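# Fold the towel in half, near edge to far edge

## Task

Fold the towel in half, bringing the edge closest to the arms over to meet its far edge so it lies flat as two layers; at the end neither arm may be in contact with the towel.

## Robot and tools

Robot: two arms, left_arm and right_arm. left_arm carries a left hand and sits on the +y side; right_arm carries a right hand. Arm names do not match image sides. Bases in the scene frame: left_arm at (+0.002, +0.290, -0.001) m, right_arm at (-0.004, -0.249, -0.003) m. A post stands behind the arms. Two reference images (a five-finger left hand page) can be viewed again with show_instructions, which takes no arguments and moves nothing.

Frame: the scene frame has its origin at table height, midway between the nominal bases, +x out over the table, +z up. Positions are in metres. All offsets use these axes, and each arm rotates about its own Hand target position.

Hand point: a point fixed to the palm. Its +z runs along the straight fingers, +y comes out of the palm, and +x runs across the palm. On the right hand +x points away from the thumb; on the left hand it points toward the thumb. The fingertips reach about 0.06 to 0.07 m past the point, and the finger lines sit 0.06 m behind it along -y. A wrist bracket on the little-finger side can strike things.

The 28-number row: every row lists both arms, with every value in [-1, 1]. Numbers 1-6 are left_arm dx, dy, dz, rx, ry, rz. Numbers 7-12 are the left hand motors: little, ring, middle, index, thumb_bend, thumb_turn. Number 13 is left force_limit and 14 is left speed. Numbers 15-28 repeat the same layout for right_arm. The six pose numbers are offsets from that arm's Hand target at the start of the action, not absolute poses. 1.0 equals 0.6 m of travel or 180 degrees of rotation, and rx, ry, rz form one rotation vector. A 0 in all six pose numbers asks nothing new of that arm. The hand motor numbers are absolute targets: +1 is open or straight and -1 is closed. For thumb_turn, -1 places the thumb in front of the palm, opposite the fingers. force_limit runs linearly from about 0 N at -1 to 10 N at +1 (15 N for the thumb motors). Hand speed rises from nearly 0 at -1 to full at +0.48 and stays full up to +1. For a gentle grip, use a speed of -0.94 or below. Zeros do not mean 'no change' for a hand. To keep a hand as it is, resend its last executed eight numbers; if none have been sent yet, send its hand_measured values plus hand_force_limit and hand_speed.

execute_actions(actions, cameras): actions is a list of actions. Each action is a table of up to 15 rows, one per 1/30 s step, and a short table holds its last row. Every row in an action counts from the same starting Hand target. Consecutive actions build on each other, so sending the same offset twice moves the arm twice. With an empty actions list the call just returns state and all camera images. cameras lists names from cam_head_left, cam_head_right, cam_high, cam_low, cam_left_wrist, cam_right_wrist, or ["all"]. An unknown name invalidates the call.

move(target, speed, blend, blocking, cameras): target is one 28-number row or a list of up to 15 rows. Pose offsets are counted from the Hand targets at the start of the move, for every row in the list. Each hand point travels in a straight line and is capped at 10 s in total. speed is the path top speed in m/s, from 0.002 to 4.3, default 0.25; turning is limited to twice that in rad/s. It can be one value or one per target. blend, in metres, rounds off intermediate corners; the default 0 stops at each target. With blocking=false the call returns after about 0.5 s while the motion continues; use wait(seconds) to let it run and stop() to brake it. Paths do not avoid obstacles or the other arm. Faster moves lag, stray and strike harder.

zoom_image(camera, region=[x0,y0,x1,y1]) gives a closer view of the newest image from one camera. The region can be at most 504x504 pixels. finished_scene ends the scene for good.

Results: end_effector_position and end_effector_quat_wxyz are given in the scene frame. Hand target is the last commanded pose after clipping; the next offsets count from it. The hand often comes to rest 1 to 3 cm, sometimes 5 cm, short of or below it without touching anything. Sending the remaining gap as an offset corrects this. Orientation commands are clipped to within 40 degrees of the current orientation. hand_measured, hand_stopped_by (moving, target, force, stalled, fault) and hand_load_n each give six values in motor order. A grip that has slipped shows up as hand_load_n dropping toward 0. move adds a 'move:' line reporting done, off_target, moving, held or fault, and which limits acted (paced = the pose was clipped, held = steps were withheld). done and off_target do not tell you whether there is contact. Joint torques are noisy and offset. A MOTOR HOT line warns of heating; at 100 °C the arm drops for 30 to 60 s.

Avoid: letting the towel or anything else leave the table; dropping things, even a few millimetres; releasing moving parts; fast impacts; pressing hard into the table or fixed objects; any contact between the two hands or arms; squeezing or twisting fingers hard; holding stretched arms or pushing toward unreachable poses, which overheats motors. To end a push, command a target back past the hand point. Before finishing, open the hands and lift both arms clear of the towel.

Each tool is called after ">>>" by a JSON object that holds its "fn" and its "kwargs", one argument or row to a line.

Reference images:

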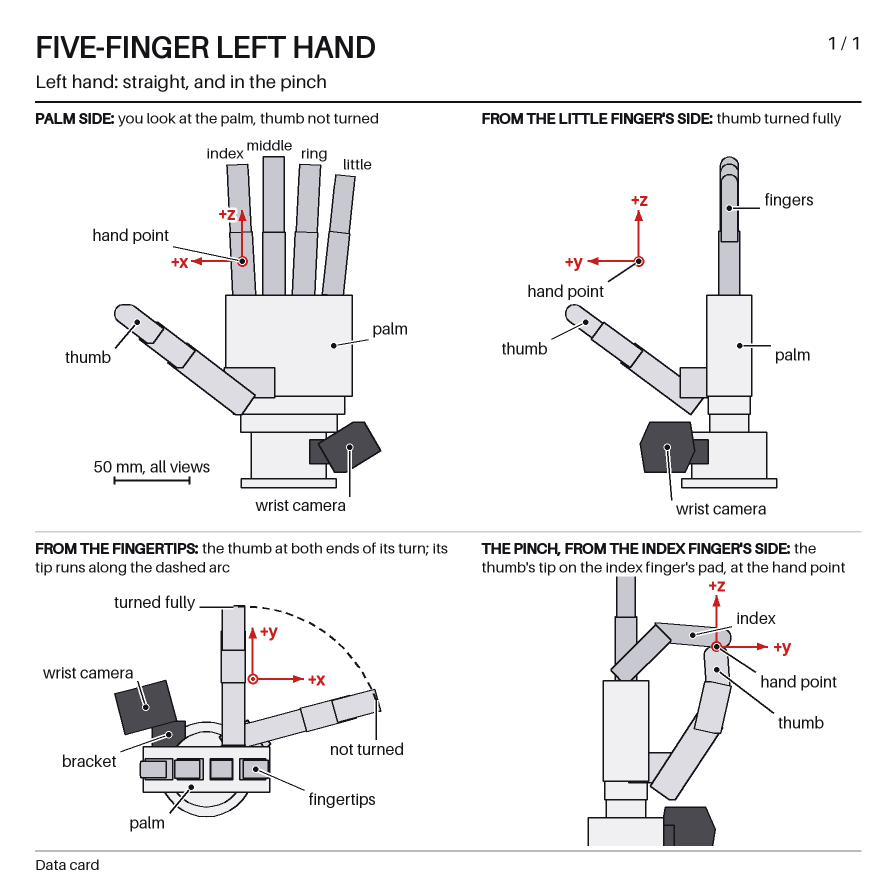

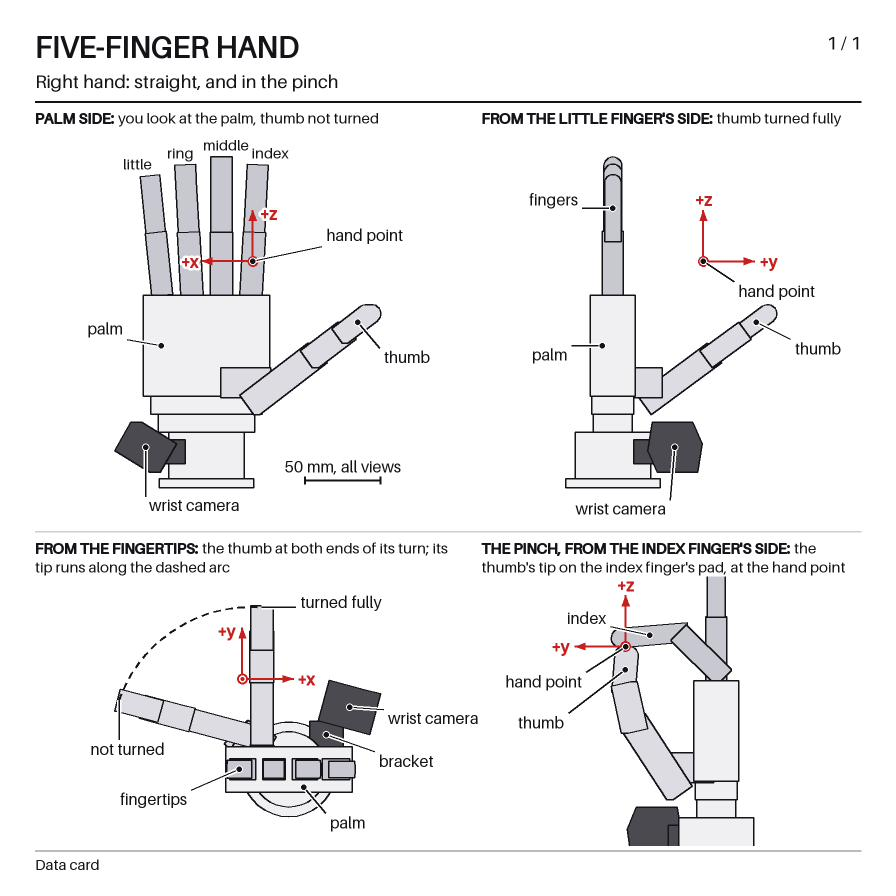

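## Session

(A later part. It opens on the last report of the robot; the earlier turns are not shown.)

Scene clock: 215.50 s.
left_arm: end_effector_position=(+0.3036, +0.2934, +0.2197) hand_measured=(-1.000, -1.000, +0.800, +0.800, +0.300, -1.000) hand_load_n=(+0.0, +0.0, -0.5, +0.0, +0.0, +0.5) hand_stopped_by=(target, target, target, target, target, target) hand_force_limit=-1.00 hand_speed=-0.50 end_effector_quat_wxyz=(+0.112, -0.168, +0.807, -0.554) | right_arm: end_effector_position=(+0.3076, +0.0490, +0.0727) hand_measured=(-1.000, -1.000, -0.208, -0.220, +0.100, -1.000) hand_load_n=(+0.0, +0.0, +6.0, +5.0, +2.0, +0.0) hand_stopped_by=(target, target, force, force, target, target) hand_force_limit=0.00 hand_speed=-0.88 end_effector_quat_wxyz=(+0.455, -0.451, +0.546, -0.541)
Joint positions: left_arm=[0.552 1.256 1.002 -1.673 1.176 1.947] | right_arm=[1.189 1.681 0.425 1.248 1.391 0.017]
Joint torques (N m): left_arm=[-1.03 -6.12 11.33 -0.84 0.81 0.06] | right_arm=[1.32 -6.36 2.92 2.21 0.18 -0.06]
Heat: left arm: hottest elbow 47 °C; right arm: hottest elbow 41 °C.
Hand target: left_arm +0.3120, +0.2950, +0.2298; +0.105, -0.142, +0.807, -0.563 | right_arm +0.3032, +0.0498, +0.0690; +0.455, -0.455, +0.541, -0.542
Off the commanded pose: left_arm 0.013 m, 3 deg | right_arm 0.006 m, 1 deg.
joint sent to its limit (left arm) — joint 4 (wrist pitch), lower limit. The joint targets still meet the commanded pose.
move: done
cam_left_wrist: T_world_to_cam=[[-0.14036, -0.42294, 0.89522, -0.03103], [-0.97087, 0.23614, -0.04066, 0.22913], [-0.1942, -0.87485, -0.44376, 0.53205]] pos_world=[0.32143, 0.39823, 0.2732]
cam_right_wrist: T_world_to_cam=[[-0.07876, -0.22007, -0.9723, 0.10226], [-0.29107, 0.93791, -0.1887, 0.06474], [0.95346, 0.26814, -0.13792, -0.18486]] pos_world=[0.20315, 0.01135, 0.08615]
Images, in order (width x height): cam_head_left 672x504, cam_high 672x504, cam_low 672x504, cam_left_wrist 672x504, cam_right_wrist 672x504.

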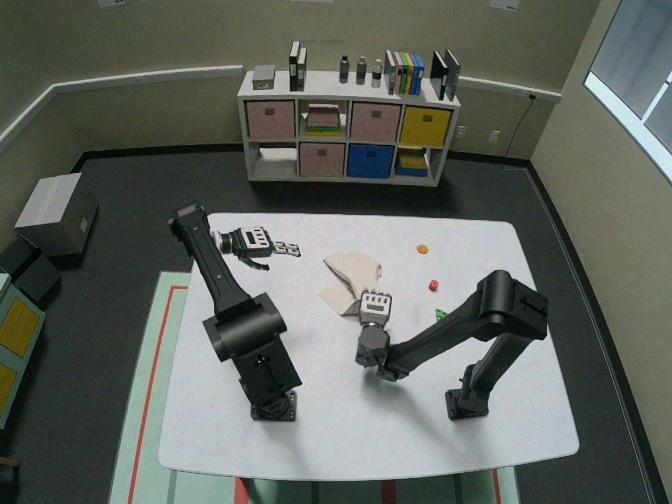

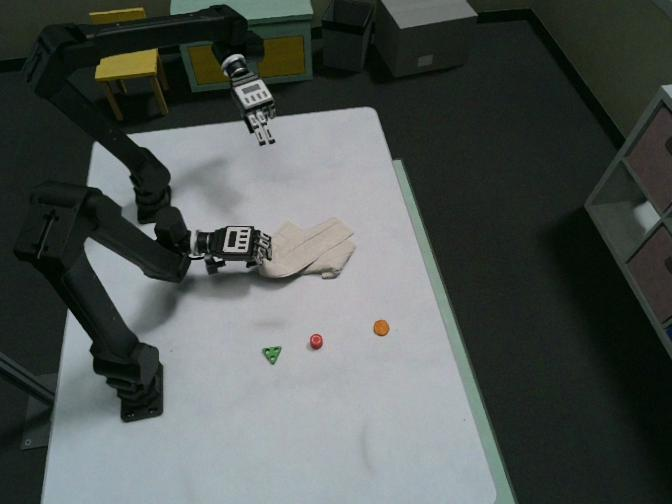

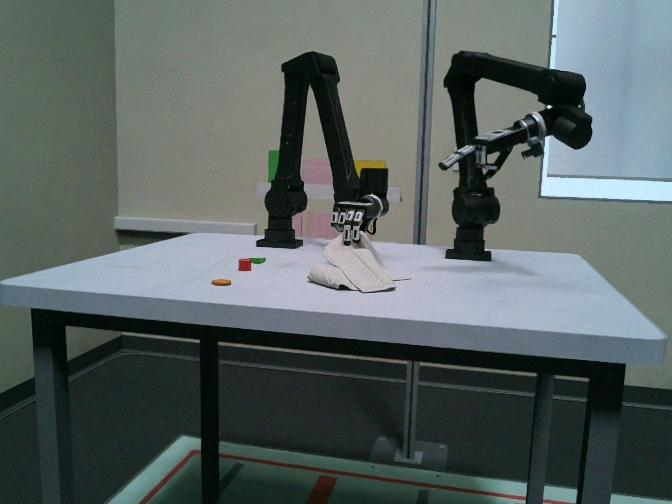

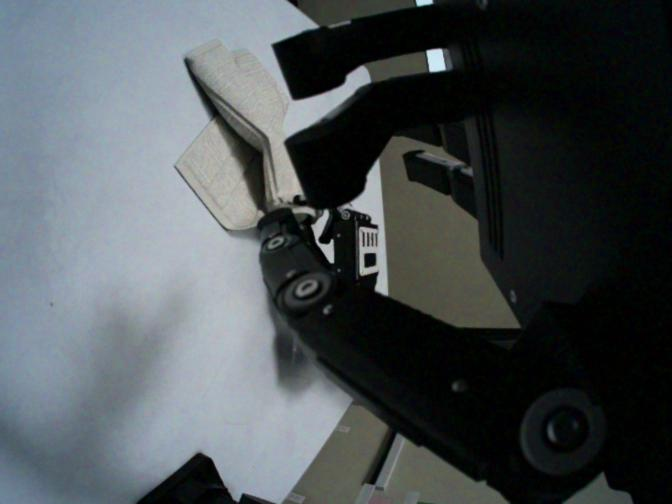

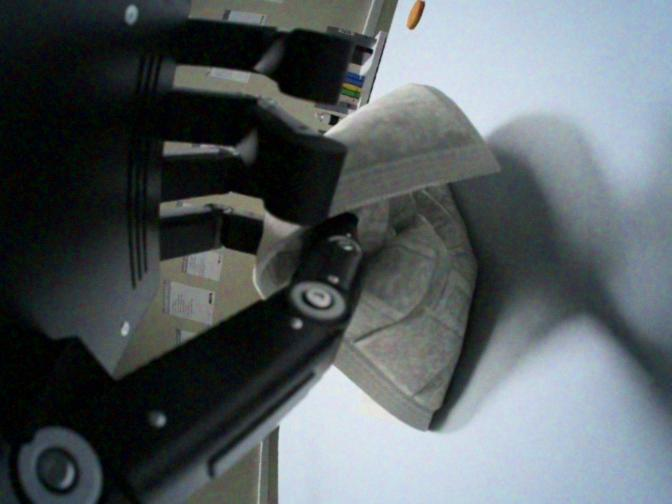

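>>> {"fn": "zoom_image", "kwargs": {
  "camera": "cam_left_wrist",
  "region": [160, 20, 330, 260]
}}

>>> {"fn": "zoom_image", "kwargs": {
  "camera": "cam_high",
  "region": [255, 205, 375, 295]
}}

>>> {"fn": "zoom_image", "kwargs": {
  "camera": "cam_head_left",
  "region": [300, 230, 420, 330]
}}

Scaled by 2.100 from the camera's image (finer frame: 960x720).

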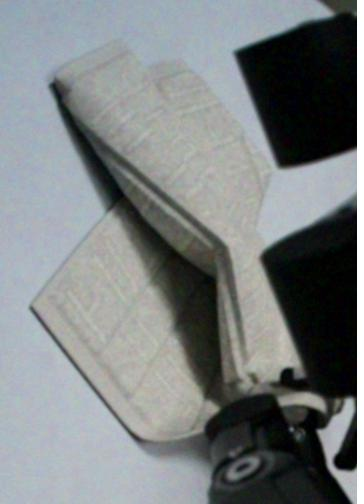

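Scaled by 4.200.

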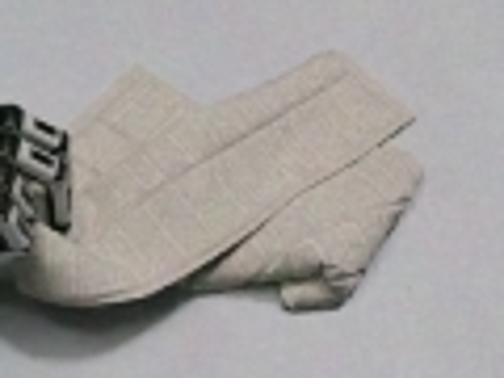

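Scaled by 4.200.

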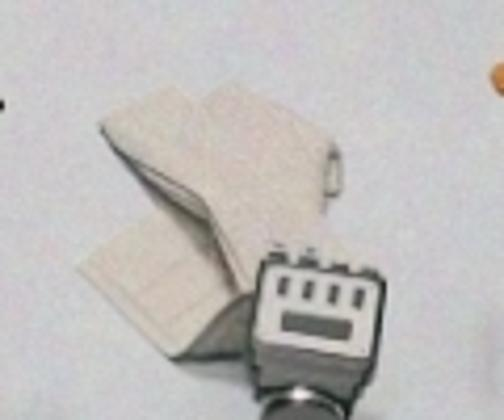

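>>> {"fn": "move", "kwargs": {
  "target": [
    [0.02,-0.2,-0.13,0,0,0.111,-1,-1,0.15,0.15,0.3,-1,-1,-0.5,0,0,0,0,0,0,-1,-1,-0.5,-0.5,0.1,-1,0,-0.88]
  ],
  "speed": 0.15,
  "cameras": ["cam_high","cam_low","cam_left_wrist"]
}}

Scene clock: 221.77 s.
left_arm: end_effector_position=(+0.3223, +0.1796, +0.1458) hand_measured=(-1.000, -1.000, +0.150, +0.150, +0.300, -1.000) hand_load_n=(+0.0, +0.0, +0.0, +0.0, +0.0, +0.0) hand_stopped_by=(target, target, target, target, target, target) hand_force_limit=-1.00 hand_speed=-0.50 end_effector_quat_wxyz=(+0.194, -0.290, +0.772, -0.531) | right_arm: end_effector_position=(+0.3076, +0.0489, +0.0727) hand_measured=(-1.000, -1.000, -0.208, -0.220, +0.100, -1.000) hand_load_n=(+0.0, +0.0, +6.0, +5.0, +1.5, +0.0) hand_stopped_by=(target, target, force, force, target, target) hand_force_limit=0.00 hand_speed=-0.88 end_effector_quat_wxyz=(+0.455, -0.451, +0.545, -0.541)
Joint positions: left_arm=[0.137 0.87 0.47 -0.214 0.897 0.495] | right_arm=[1.189 1.681 0.425 1.248 1.391 0.016]
Joint torques (N m): left_arm=[-0.97 -3.78 9.02 2.43 0.38 -0.22] | right_arm=[1.26 -6.53 2.91 1.98 0.16 -0.05]
Heat: left arm: hottest elbow 47 °C; right arm: hottest elbow 40 °C.
Hand target: left_arm +0.3241, +0.1750, +0.1518; +0.202, -0.280, +0.770, -0.536 | right_arm +0.3033, +0.0497, +0.0690; +0.455, -0.455, +0.542, -0.541
Off the commanded pose: left_arm 0.008 m, 2 deg | right_arm 0.006 m, 1 deg.
move: done
cam_left_wrist: T_world_to_cam=[[-0.005, -0.4438, 0.89611, -0.05038], [-0.99685, -0.06873, -0.03959, 0.3341], [0.07916, -0.89349, -0.44205, 0.31835]] pos_world=[0.30759, 0.28505, 0.1991]

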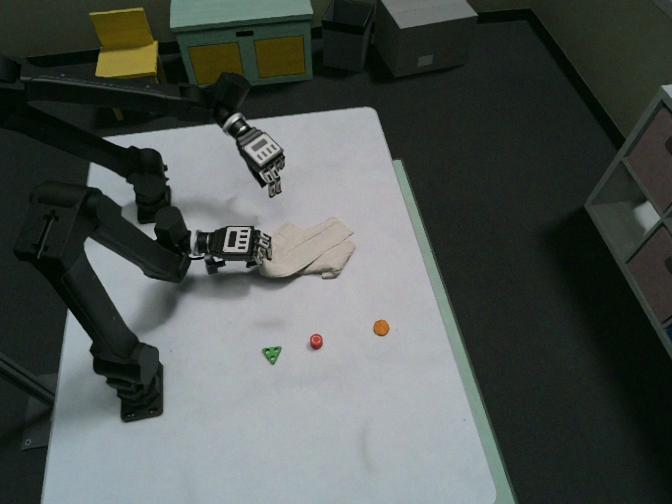

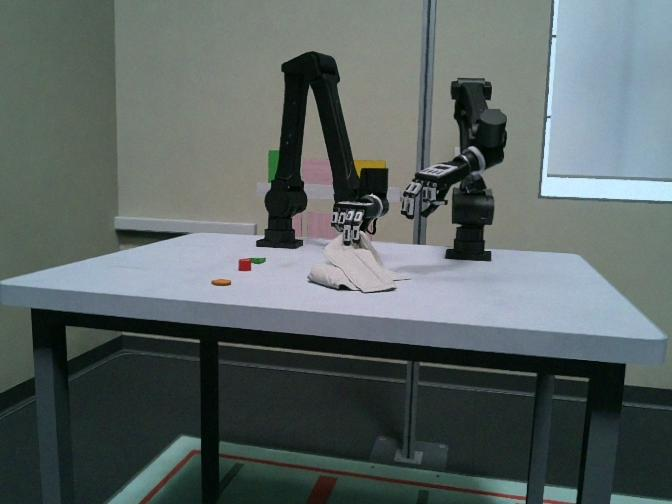

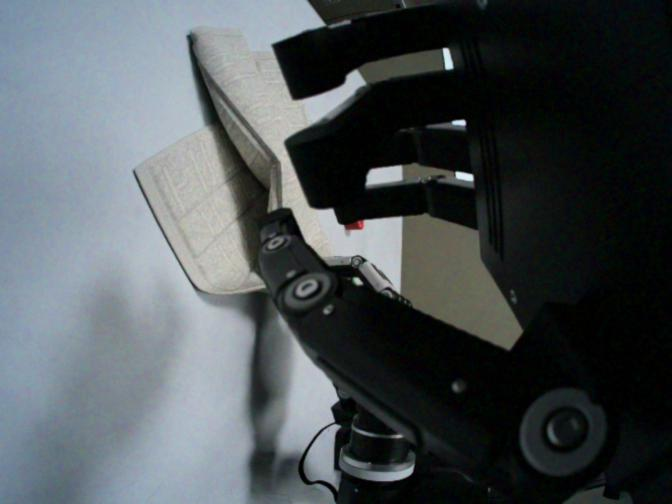

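>>> {"fn": "move", "kwargs": {
  "target": [
    [0.0215,-0.053,-0.1,0,0,0,-1,-1,0.15,0.15,0.3,-1,-1,-0.5,0,0,0,0,0,0,-1,-1,-0.5,-0.5,0.1,-1,0,-0.88],
    [0.0215,-0.053,-0.186,0,0,0,-1,-1,0.15,0.15,0.3,-1,-1,-0.5,0,0,0,0,0,0,-1,-1,-0.5,-0.5,0.1,-1,0,-0.88]
  ],
  "speed": [0.1,0.06],
  "blend": [0.01,0],
  "cameras": ["cam_high","cam_low","cam_left_wrist","cam_right_wrist"]
}}

>>> {"fn": "zoom_image", "kwargs": {
  "camera": "cam_high",
  "region": [235, 185, 365, 295]
}}

>>> {"fn": "zoom_image", "kwargs": {
  "camera": "cam_left_wrist",
  "region": [100, 60, 400, 360]
}}

Scene clock: 224.77 s.
left_arm: end_effector_position=(+0.3368, +0.1485, +0.0404) hand_measured=(-1.000, -1.000, +0.150, +0.150, +0.300, -1.000) hand_load_n=(+0.0, +0.0, +0.0, +0.0, +0.5, +0.0) hand_stopped_by=(target, target, target, target, target, target) hand_force_limit=-1.00 hand_speed=-0.50 end_effector_quat_wxyz=(+0.203, -0.284, +0.771, -0.533) | right_arm: end_effector_position=(+0.3076, +0.0489, +0.0727) hand_measured=(-1.000, -1.000, -0.208, -0.220, +0.100, -1.000) hand_load_n=(+0.0, +0.0, +6.0, +5.0, +2.0, +0.0) hand_stopped_by=(target, target, force, force, target, target) hand_force_limit=0.00 hand_speed=-0.88 end_effector_quat_wxyz=(+0.455, -0.451, +0.545, -0.541)
Joint positions: left_arm=[0.005 1.235 0.298 0.421 0.783 0.393] | right_arm=[1.189 1.681 0.425 1.248 1.391 0.016]
Joint torques (N m): left_arm=[-0.73 -3.66 6.34 2.56 0.3 -0.16] | right_arm=[1.26 -6.53 2.92 1.98 0.17 -0.04]
Heat: left arm: hottest elbow 47 °C; right arm: hottest elbow 39 °C.
Hand target: left_arm +0.3369, +0.1432, +0.0402; +0.202, -0.280, +0.770, -0.536 | right_arm +0.3033, +0.0497, +0.0690; +0.455, -0.455, +0.542, -0.541
Off the commanded pose: left_arm 0.005 m, 1 deg | right_arm 0.006 m, 1 deg.
move: done
cam_left_wrist: T_world_to_cam=[[-0.02346, -0.44809, 0.89368, 0.03735], [-0.99575, -0.06918, -0.06082, 0.34285], [0.08908, -0.89131, -0.44456, 0.23919]] pos_world=[0.32096, 0.25364, 0.0938]
cam_right_wrist: T_world_to_cam=[[-0.07888, -0.22073, -0.97214, 0.10227], [-0.29101, 0.9378, -0.18932, 0.06475], [0.95346, 0.26797, -0.13821, -0.18474]] pos_world=[0.20305, 0.01135, 0.08615]

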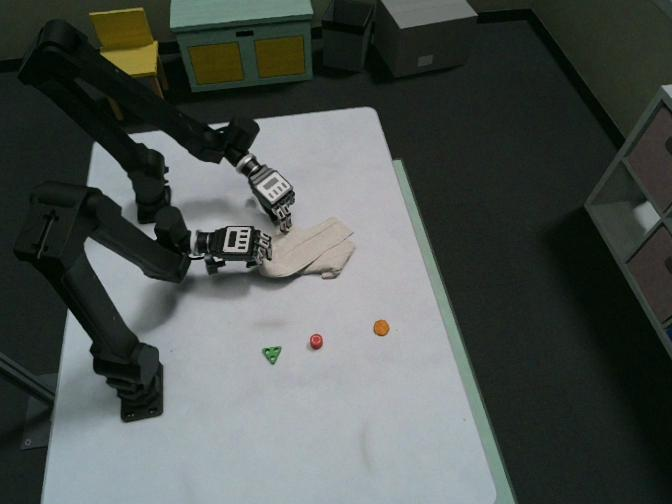

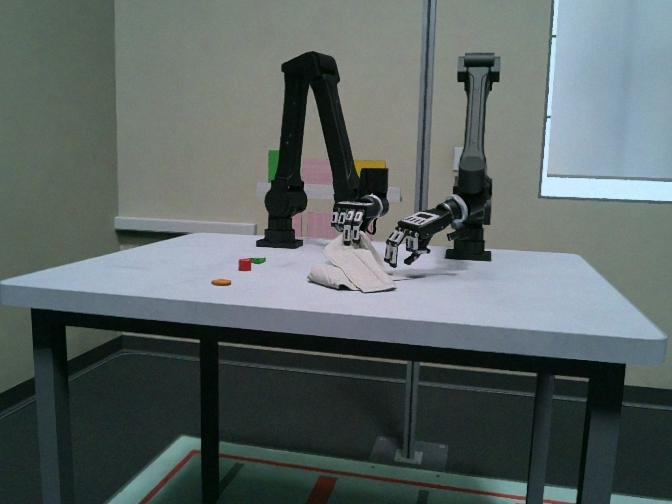

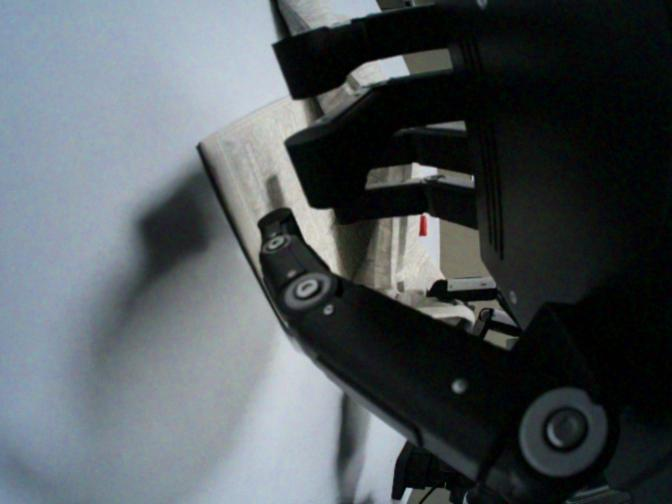

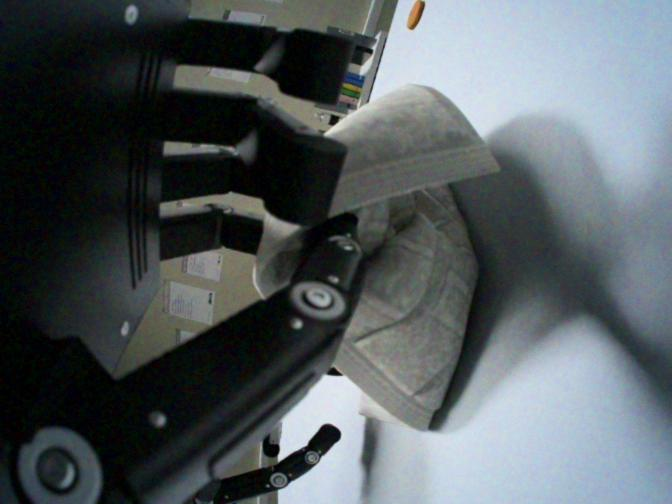

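Scaled by 3.877.

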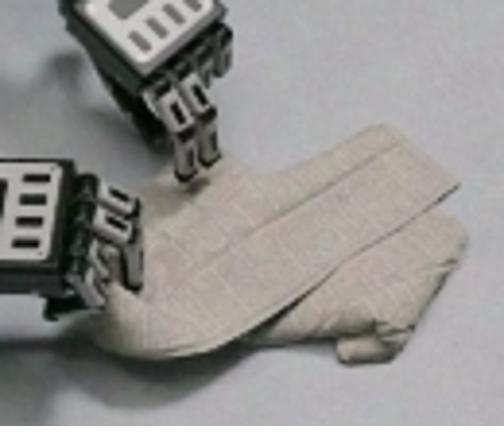

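Scaled by 1.680 from the camera's image (finer frame: 960x720).

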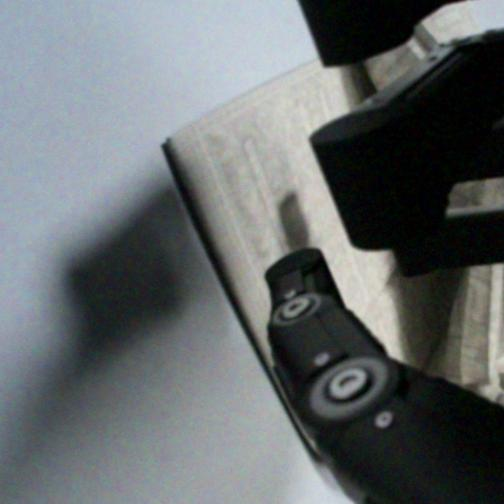

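>>> {"fn": "move", "kwargs": {
  "target": [
    [0,0,-0.047,0,0,0,-1,-1,0.15,0.15,0.3,-1,-1,-0.5,0,0,0,0,0,0,-1,-1,-0.5,-0.5,0.1,-1,0,-0.88]
  ],
  "speed": 0.05,
  "cameras": ["cam_left_wrist"]
}}

>>> {"fn": "zoom_image", "kwargs": {
  "camera": "cam_left_wrist",
  "region": [100, 60, 400, 360]
}}

Scene clock: 227.10 s.
left_arm: end_effector_position=(+0.3418, +0.1478, +0.0184) hand_measured=(-1.000, -1.000, +0.150, +0.150, +0.300, -1.000) hand_load_n=(+0.0, +0.0, +0.0, +0.0, +0.0, +0.0) hand_stopped_by=(target, target, target, target, target, target) hand_force_limit=-1.00 hand_speed=-0.50 end_effector_quat_wxyz=(+0.210, -0.279, +0.768, -0.537) | right_arm: end_effector_position=(+0.3076, +0.0489, +0.0727) hand_measured=(-1.000, -1.000, -0.208, -0.220, +0.100, -1.000) hand_load_n=(+0.0, +0.0, +5.5, +5.0, +2.0, +0.0) hand_stopped_by=(target, target, force, force, target, target) hand_force_limit=0.00 hand_speed=-0.88 end_effector_quat_wxyz=(+0.455, -0.451, +0.545, -0.541)
Joint positions: left_arm=[0.005 1.367 0.28 0.593 0.786 0.389] | right_arm=[1.189 1.681 0.425 1.248 1.391 0.016]
Joint torques (N m): left_arm=[-0.85 -3.96 4.7 2.25 0.17 -0.13] | right_arm=[1.26 -6.48 2.92 1.99 0.16 -0.05]
Heat: left arm: hottest elbow 46 °C; right arm: hottest elbow 39 °C.
Hand target: left_arm +0.3369, +0.1432, +0.0120; +0.202, -0.280, +0.770, -0.536 | right_arm +0.3033, +0.0497, +0.0690; +0.455, -0.455, +0.542, -0.541
Off the commanded pose: left_arm 0.009 m, 1 deg | right_arm 0.006 m, 1 deg.
move: done
cam_left_wrist: T_world_to_cam=[[-0.04117, -0.44441, 0.89488, 0.06227], [-0.99447, -0.06836, -0.0797, 0.34631], [0.09659, -0.89321, -0.43914, 0.22593]] pos_world=[0.32513, 0.25315, 0.07109]

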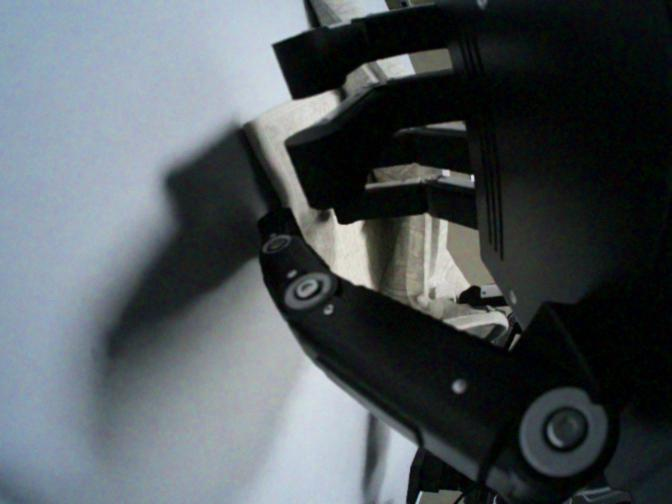

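Scaled by 1.680 from the camera's image (finer frame: 960x720).

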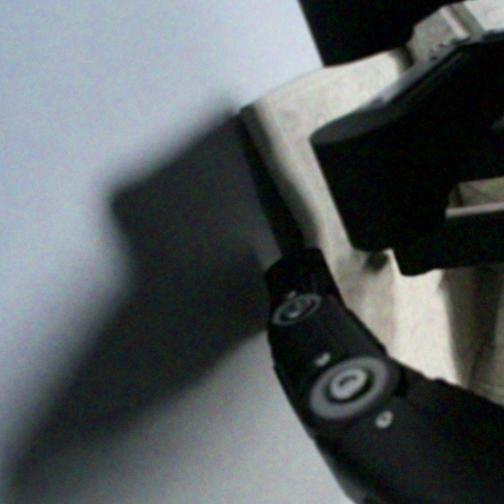

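>>> {"fn": "move", "kwargs": {
  "target": [
    [0,0,-0.008,0,0,0,-1,-1,-0.05,-0.05,0.3,-1,1,-0.88,0,0,0,0,0,0,-1,-1,-0.5,-0.5,0.1,-1,0,-0.88]
  ],
  "speed": 0.05,
  "cameras": ["cam_left_wrist"]
}}

>>> {"fn": "zoom_image", "kwargs": {
  "camera": "cam_left_wrist",
  "region": [100, 60, 400, 360]
}}

Scene clock: 228.33 s.
left_arm: end_effector_position=(+0.3453, +0.1468, +0.0188) hand_measured=(-1.000, -1.000, -0.050, -0.050, +0.300, -1.000) hand_load_n=(+0.0, +0.0, +2.0, +0.0, +0.0, +0.0) hand_stopped_by=(target, target, target, target, target, target) hand_force_limit=1.00 hand_speed=-0.88 end_effector_quat_wxyz=(+0.217, -0.272, +0.766, -0.541) | right_arm: end_effector_position=(+0.3076, +0.0489, +0.0727) hand_measured=(-1.000, -1.000, -0.208, -0.220, +0.100, -1.000) hand_load_n=(+0.0, +0.0, +6.0, +5.0, +2.0, +0.5) hand_stopped_by=(target, target, force, force, target, target) hand_force_limit=0.00 hand_speed=-0.88 end_effector_quat_wxyz=(+0.455, -0.451, +0.545, -0.541)
Joint positions: left_arm=[0.003 1.385 0.28 0.633 0.788 0.388] | right_arm=[1.189 1.681 0.425 1.248 1.391 0.016]
Joint torques (N m): left_arm=[-0.73 -3.72 4.37 1.77 0.07 -0.12] | right_arm=[1.32 -6.48 2.92 1.98 0.16 -0.05]
Heat: left arm: hottest elbow 46 °C; right arm: hottest elbow 39 °C.
Hand target: left_arm +0.3370, +0.1432, +0.0072; +0.202, -0.280, +0.770, -0.536 | right_arm +0.3033, +0.0497, +0.0690; +0.455, -0.455, +0.542, -0.541
Off the commanded pose: left_arm 0.015 m, 2 deg | right_arm 0.006 m, 1 deg.
move: off_target (left_arm)
cam_left_wrist: T_world_to_cam=[[-0.06181, -0.44283, 0.89448, 0.06852], [-0.99281, -0.06478, -0.10067, 0.34894], [0.10252, -0.89426, -0.43564, 0.22299]] pos_world=[0.32781, 0.25235, 0.07098]

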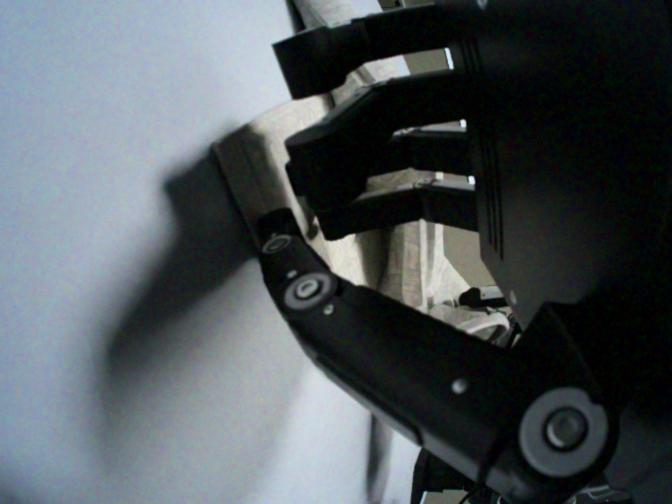

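Scaled by 1.680 from the camera's image (finer frame: 960x720).

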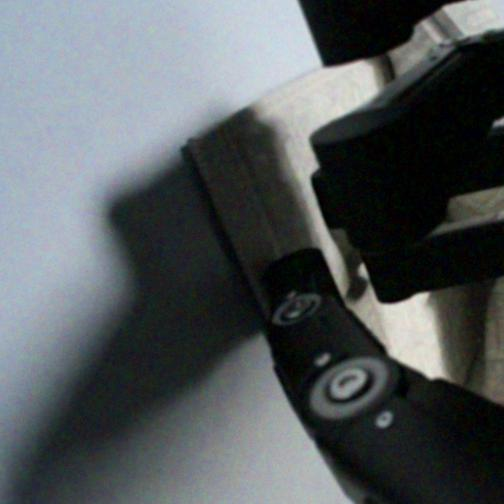

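>>> {"fn": "move", "kwargs": {
  "target": [
    [0,0,0,0,0,0,-1,-1,-0.15,-0.15,0.1,-1,1,-0.88,0,0,0,0,0,0,-1,-1,-0.5,-0.5,0.1,-1,0,-0.88],
    [0,0,0,0,0,0,-1,-1,-0.45,-0.45,0.1,-1,0,-0.88,0,0,0,0,0,0,-1,-1,-0.5,-0.5,0.1,-1,0,-0.88]
  ],
  "speed": 0.05,
  "cameras": ["cam_left_wrist","cam_low","cam_high"]
}}

>>> {"fn": "zoom_image", "kwargs": {
  "camera": "cam_left_wrist",
  "region": [100, 60, 400, 360]
}}

Scene clock: 230.63 s.
left_arm: end_effector_position=(+0.3450, +0.1468, +0.0178) hand_measured=(-1.000, -1.000, -0.236, -0.248, +0.100, -1.000) hand_load_n=(+0.0, +0.0, +5.5, +5.5, +1.5, +0.0) hand_stopped_by=(target, target, force, force, target, target) hand_force_limit=0.00 hand_speed=-0.88 end_effector_quat_wxyz=(+0.216, -0.273, +0.766, -0.540) | right_arm: end_effector_position=(+0.3076, +0.0489, +0.0727) hand_measured=(-1.000, -1.000, -0.208, -0.220, +0.100, -1.000) hand_load_n=(+0.0, +0.0, +6.0, +5.0, +2.0, +0.0) hand_stopped_by=(target, target, force, force, target, target) hand_force_limit=0.00 hand_speed=-0.88 end_effector_quat_wxyz=(+0.455, -0.451, +0.545, -0.541)
Joint positions: left_arm=[0.003 1.388 0.28 0.633 0.788 0.388] | right_arm=[1.189 1.681 0.425 1.248 1.391 0.016]
Joint torques (N m): left_arm=[-0.67 -4.07 4.29 1.73 0.06 -0.11] | right_arm=[1.32 -6.48 2.92 1.98 0.16 -0.04]
Heat: left arm: hottest elbow 45 °C; right arm: hottest elbow 38 °C.
Hand target: left_arm +0.3370, +0.1432, +0.0072; +0.202, -0.280, +0.770, -0.536 | right_arm +0.3033, +0.0497, +0.0690; +0.455, -0.455, +0.542, -0.541
Off the commanded pose: left_arm 0.014 m, 2 deg | right_arm 0.006 m, 1 deg.
move: done; target 2's new numbers were sent with left_arm's hand 0.014 m and 2 deg from that target
cam_left_wrist: T_world_to_cam=[[-0.0591, -0.44287, 0.89464, 0.06842], [-0.99311, -0.06478, -0.09767, 0.34865], [0.10121, -0.89424, -0.43598, 0.22305]] pos_world=[0.32771, 0.25235, 0.07008]
Images, in order (width x height): cam_high 672x504, cam_low 672x504, cam_left_wrist 672x504.

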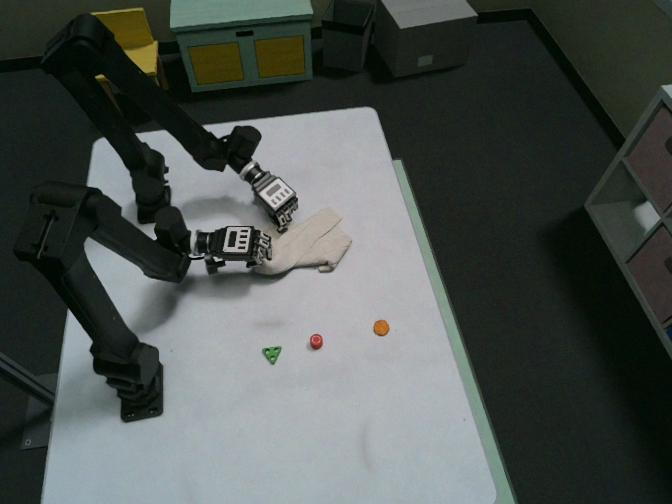

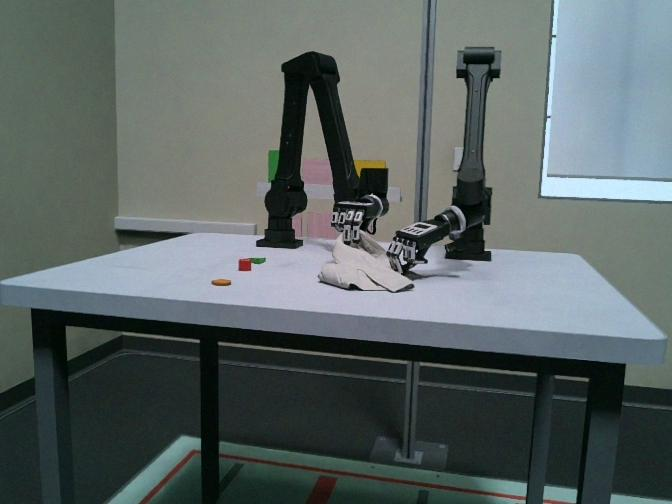

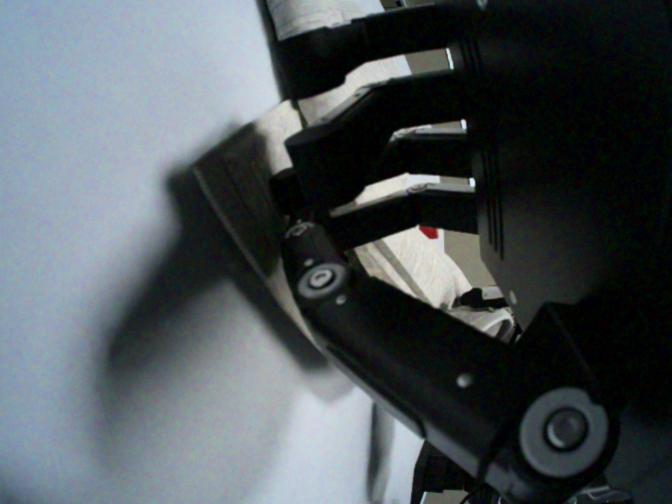

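Scaled by 1.680 from the camera's image (finer frame: 960x720).

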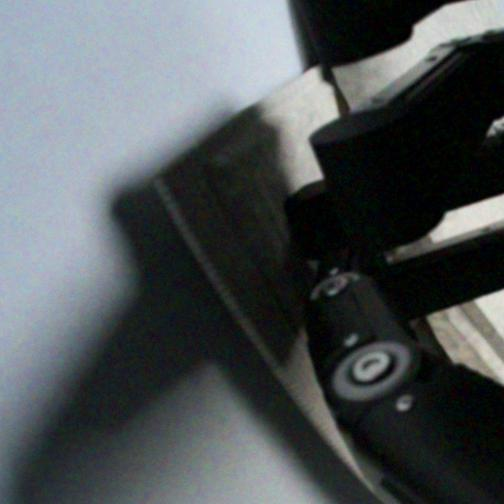

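>>> {"fn": "move", "kwargs": {
  "target": [
    [0.04,0.01,0.25,0,0,0.08,-1,-1,-0.45,-0.45,0.1,-1,0,-0.88,0.06,-0.02,0.2,0,0,0,-1,-1,-0.5,-0.5,0.1,-1,0,-0.88],
    [0.138,0.07,0.62,0,0,0.222,-1,-1,-0.45,-0.45,0.1,-1,0,-0.88,0.195,-0.033,0.518,0,0,0,-1,-1,-0.5,-0.5,0.1,-1,0,-0.88]
  ],
  "speed": 0.08,
  "blend": [0.03,0],
  "cameras": ["all"]
}}

>>> {"fn": "zoom_image", "kwargs": {
  "camera": "cam_low",
  "region": [230, 40, 480, 310]
}}

Scene clock: 237.10 s.
left_arm: end_effector_position=(+0.4159, +0.1927, +0.3562) hand_measured=(-1.000, -1.000, -0.236, -0.248, +0.100, -1.000) hand_load_n=(+0.0, +0.0, +5.0, +6.0, +1.5, +0.0) hand_stopped_by=(target, target, force, force, target, target) hand_force_limit=0.00 hand_speed=-0.88 end_effector_quat_wxyz=(+0.371, -0.532, +0.633, -0.423) | right_arm: end_effector_position=(+0.4120, +0.0285, +0.3501) hand_measured=(-1.000, -1.000, -0.208, -0.220, +0.100, -1.000) hand_load_n=(+0.0, +0.5, +5.5, +5.0, +2.0, +0.0) hand_stopped_by=(target, target, force, force, target, target) hand_force_limit=0.00 hand_speed=-0.88 end_effector_quat_wxyz=(+0.439, -0.476, +0.534, -0.545)
Joint positions: left_arm=[-0.159 0.837 0.981 -0.52 -0.01 0.017] | right_arm=[0.887 1.098 0.896 0.156 1.072 -0.009]
Joint torques (N m): left_arm=[-0.97 -2.9 14.26 1.37 -0.09 -0.19] | right_arm=[-0.5 -5.77 13.14 1.4 -0.14 0.08]
Heat: left arm: hottest elbow 45 °C; right arm: hottest elbow 39 °C.
Hand target: left_arm +0.4198, +0.1853, +0.3792; +0.373, -0.526, +0.628, -0.435 | right_arm +0.4202, +0.0300, +0.3798; +0.455, -0.455, +0.542, -0.541
Off the commanded pose: left_arm 0.024 m, 2 deg | right_arm 0.031 m, 3 deg.
move: off_target (left_arm, right_arm)
cam_left_wrist: T_world_to_cam=[[0.28445, -0.36881, 0.88491, -0.36353], [-0.7203, -0.69135, -0.0566, 0.44774], [0.63266, -0.6213, -0.4623, 0.14018]] pos_world=[0.33722, 0.26256, 0.41184]
cam_right_wrist: T_world_to_cam=[[-0.10373, -0.27355, -0.95625, 0.38181], [-0.31317, 0.92152, -0.22964, 0.1905], [0.94402, 0.27564, -0.18125, -0.22174]] pos_world=[0.30859, -0.00998, 0.36866]

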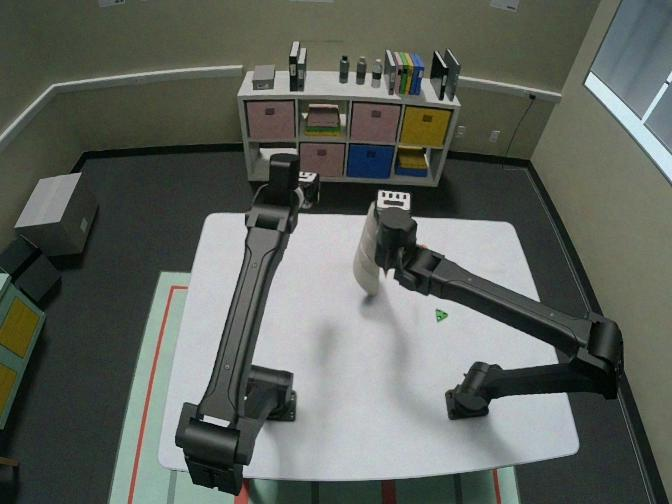

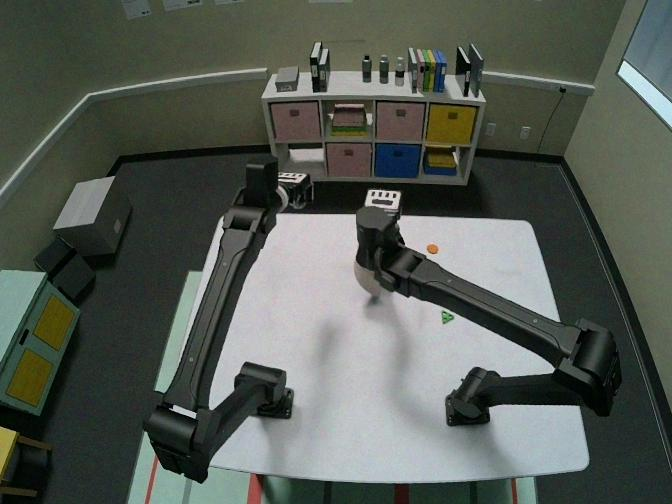

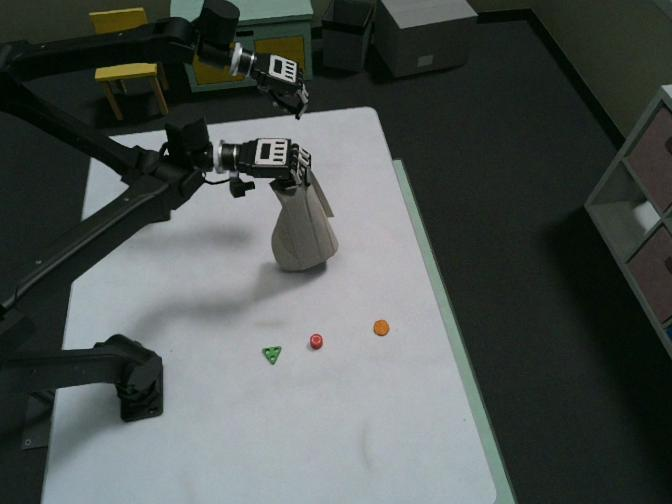

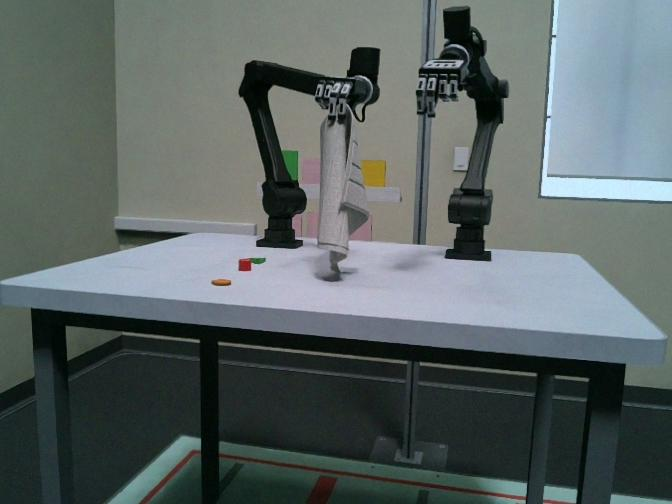

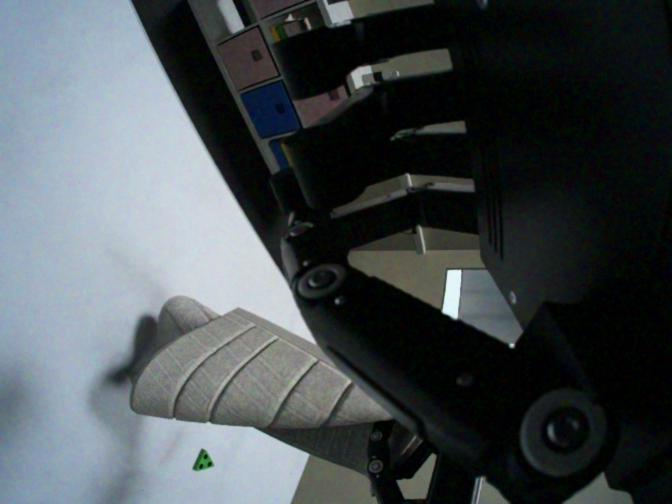

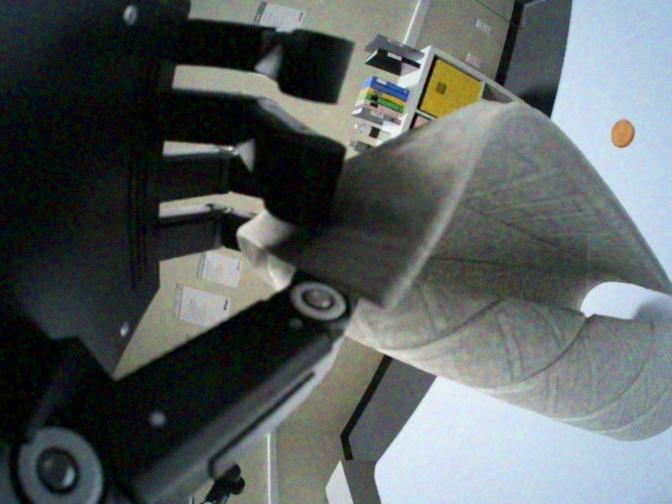

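Scaled by 1.867.

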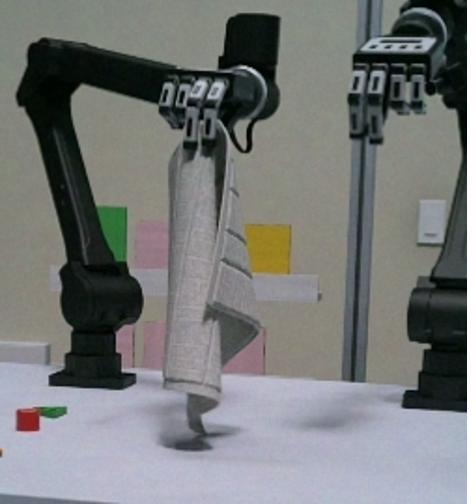

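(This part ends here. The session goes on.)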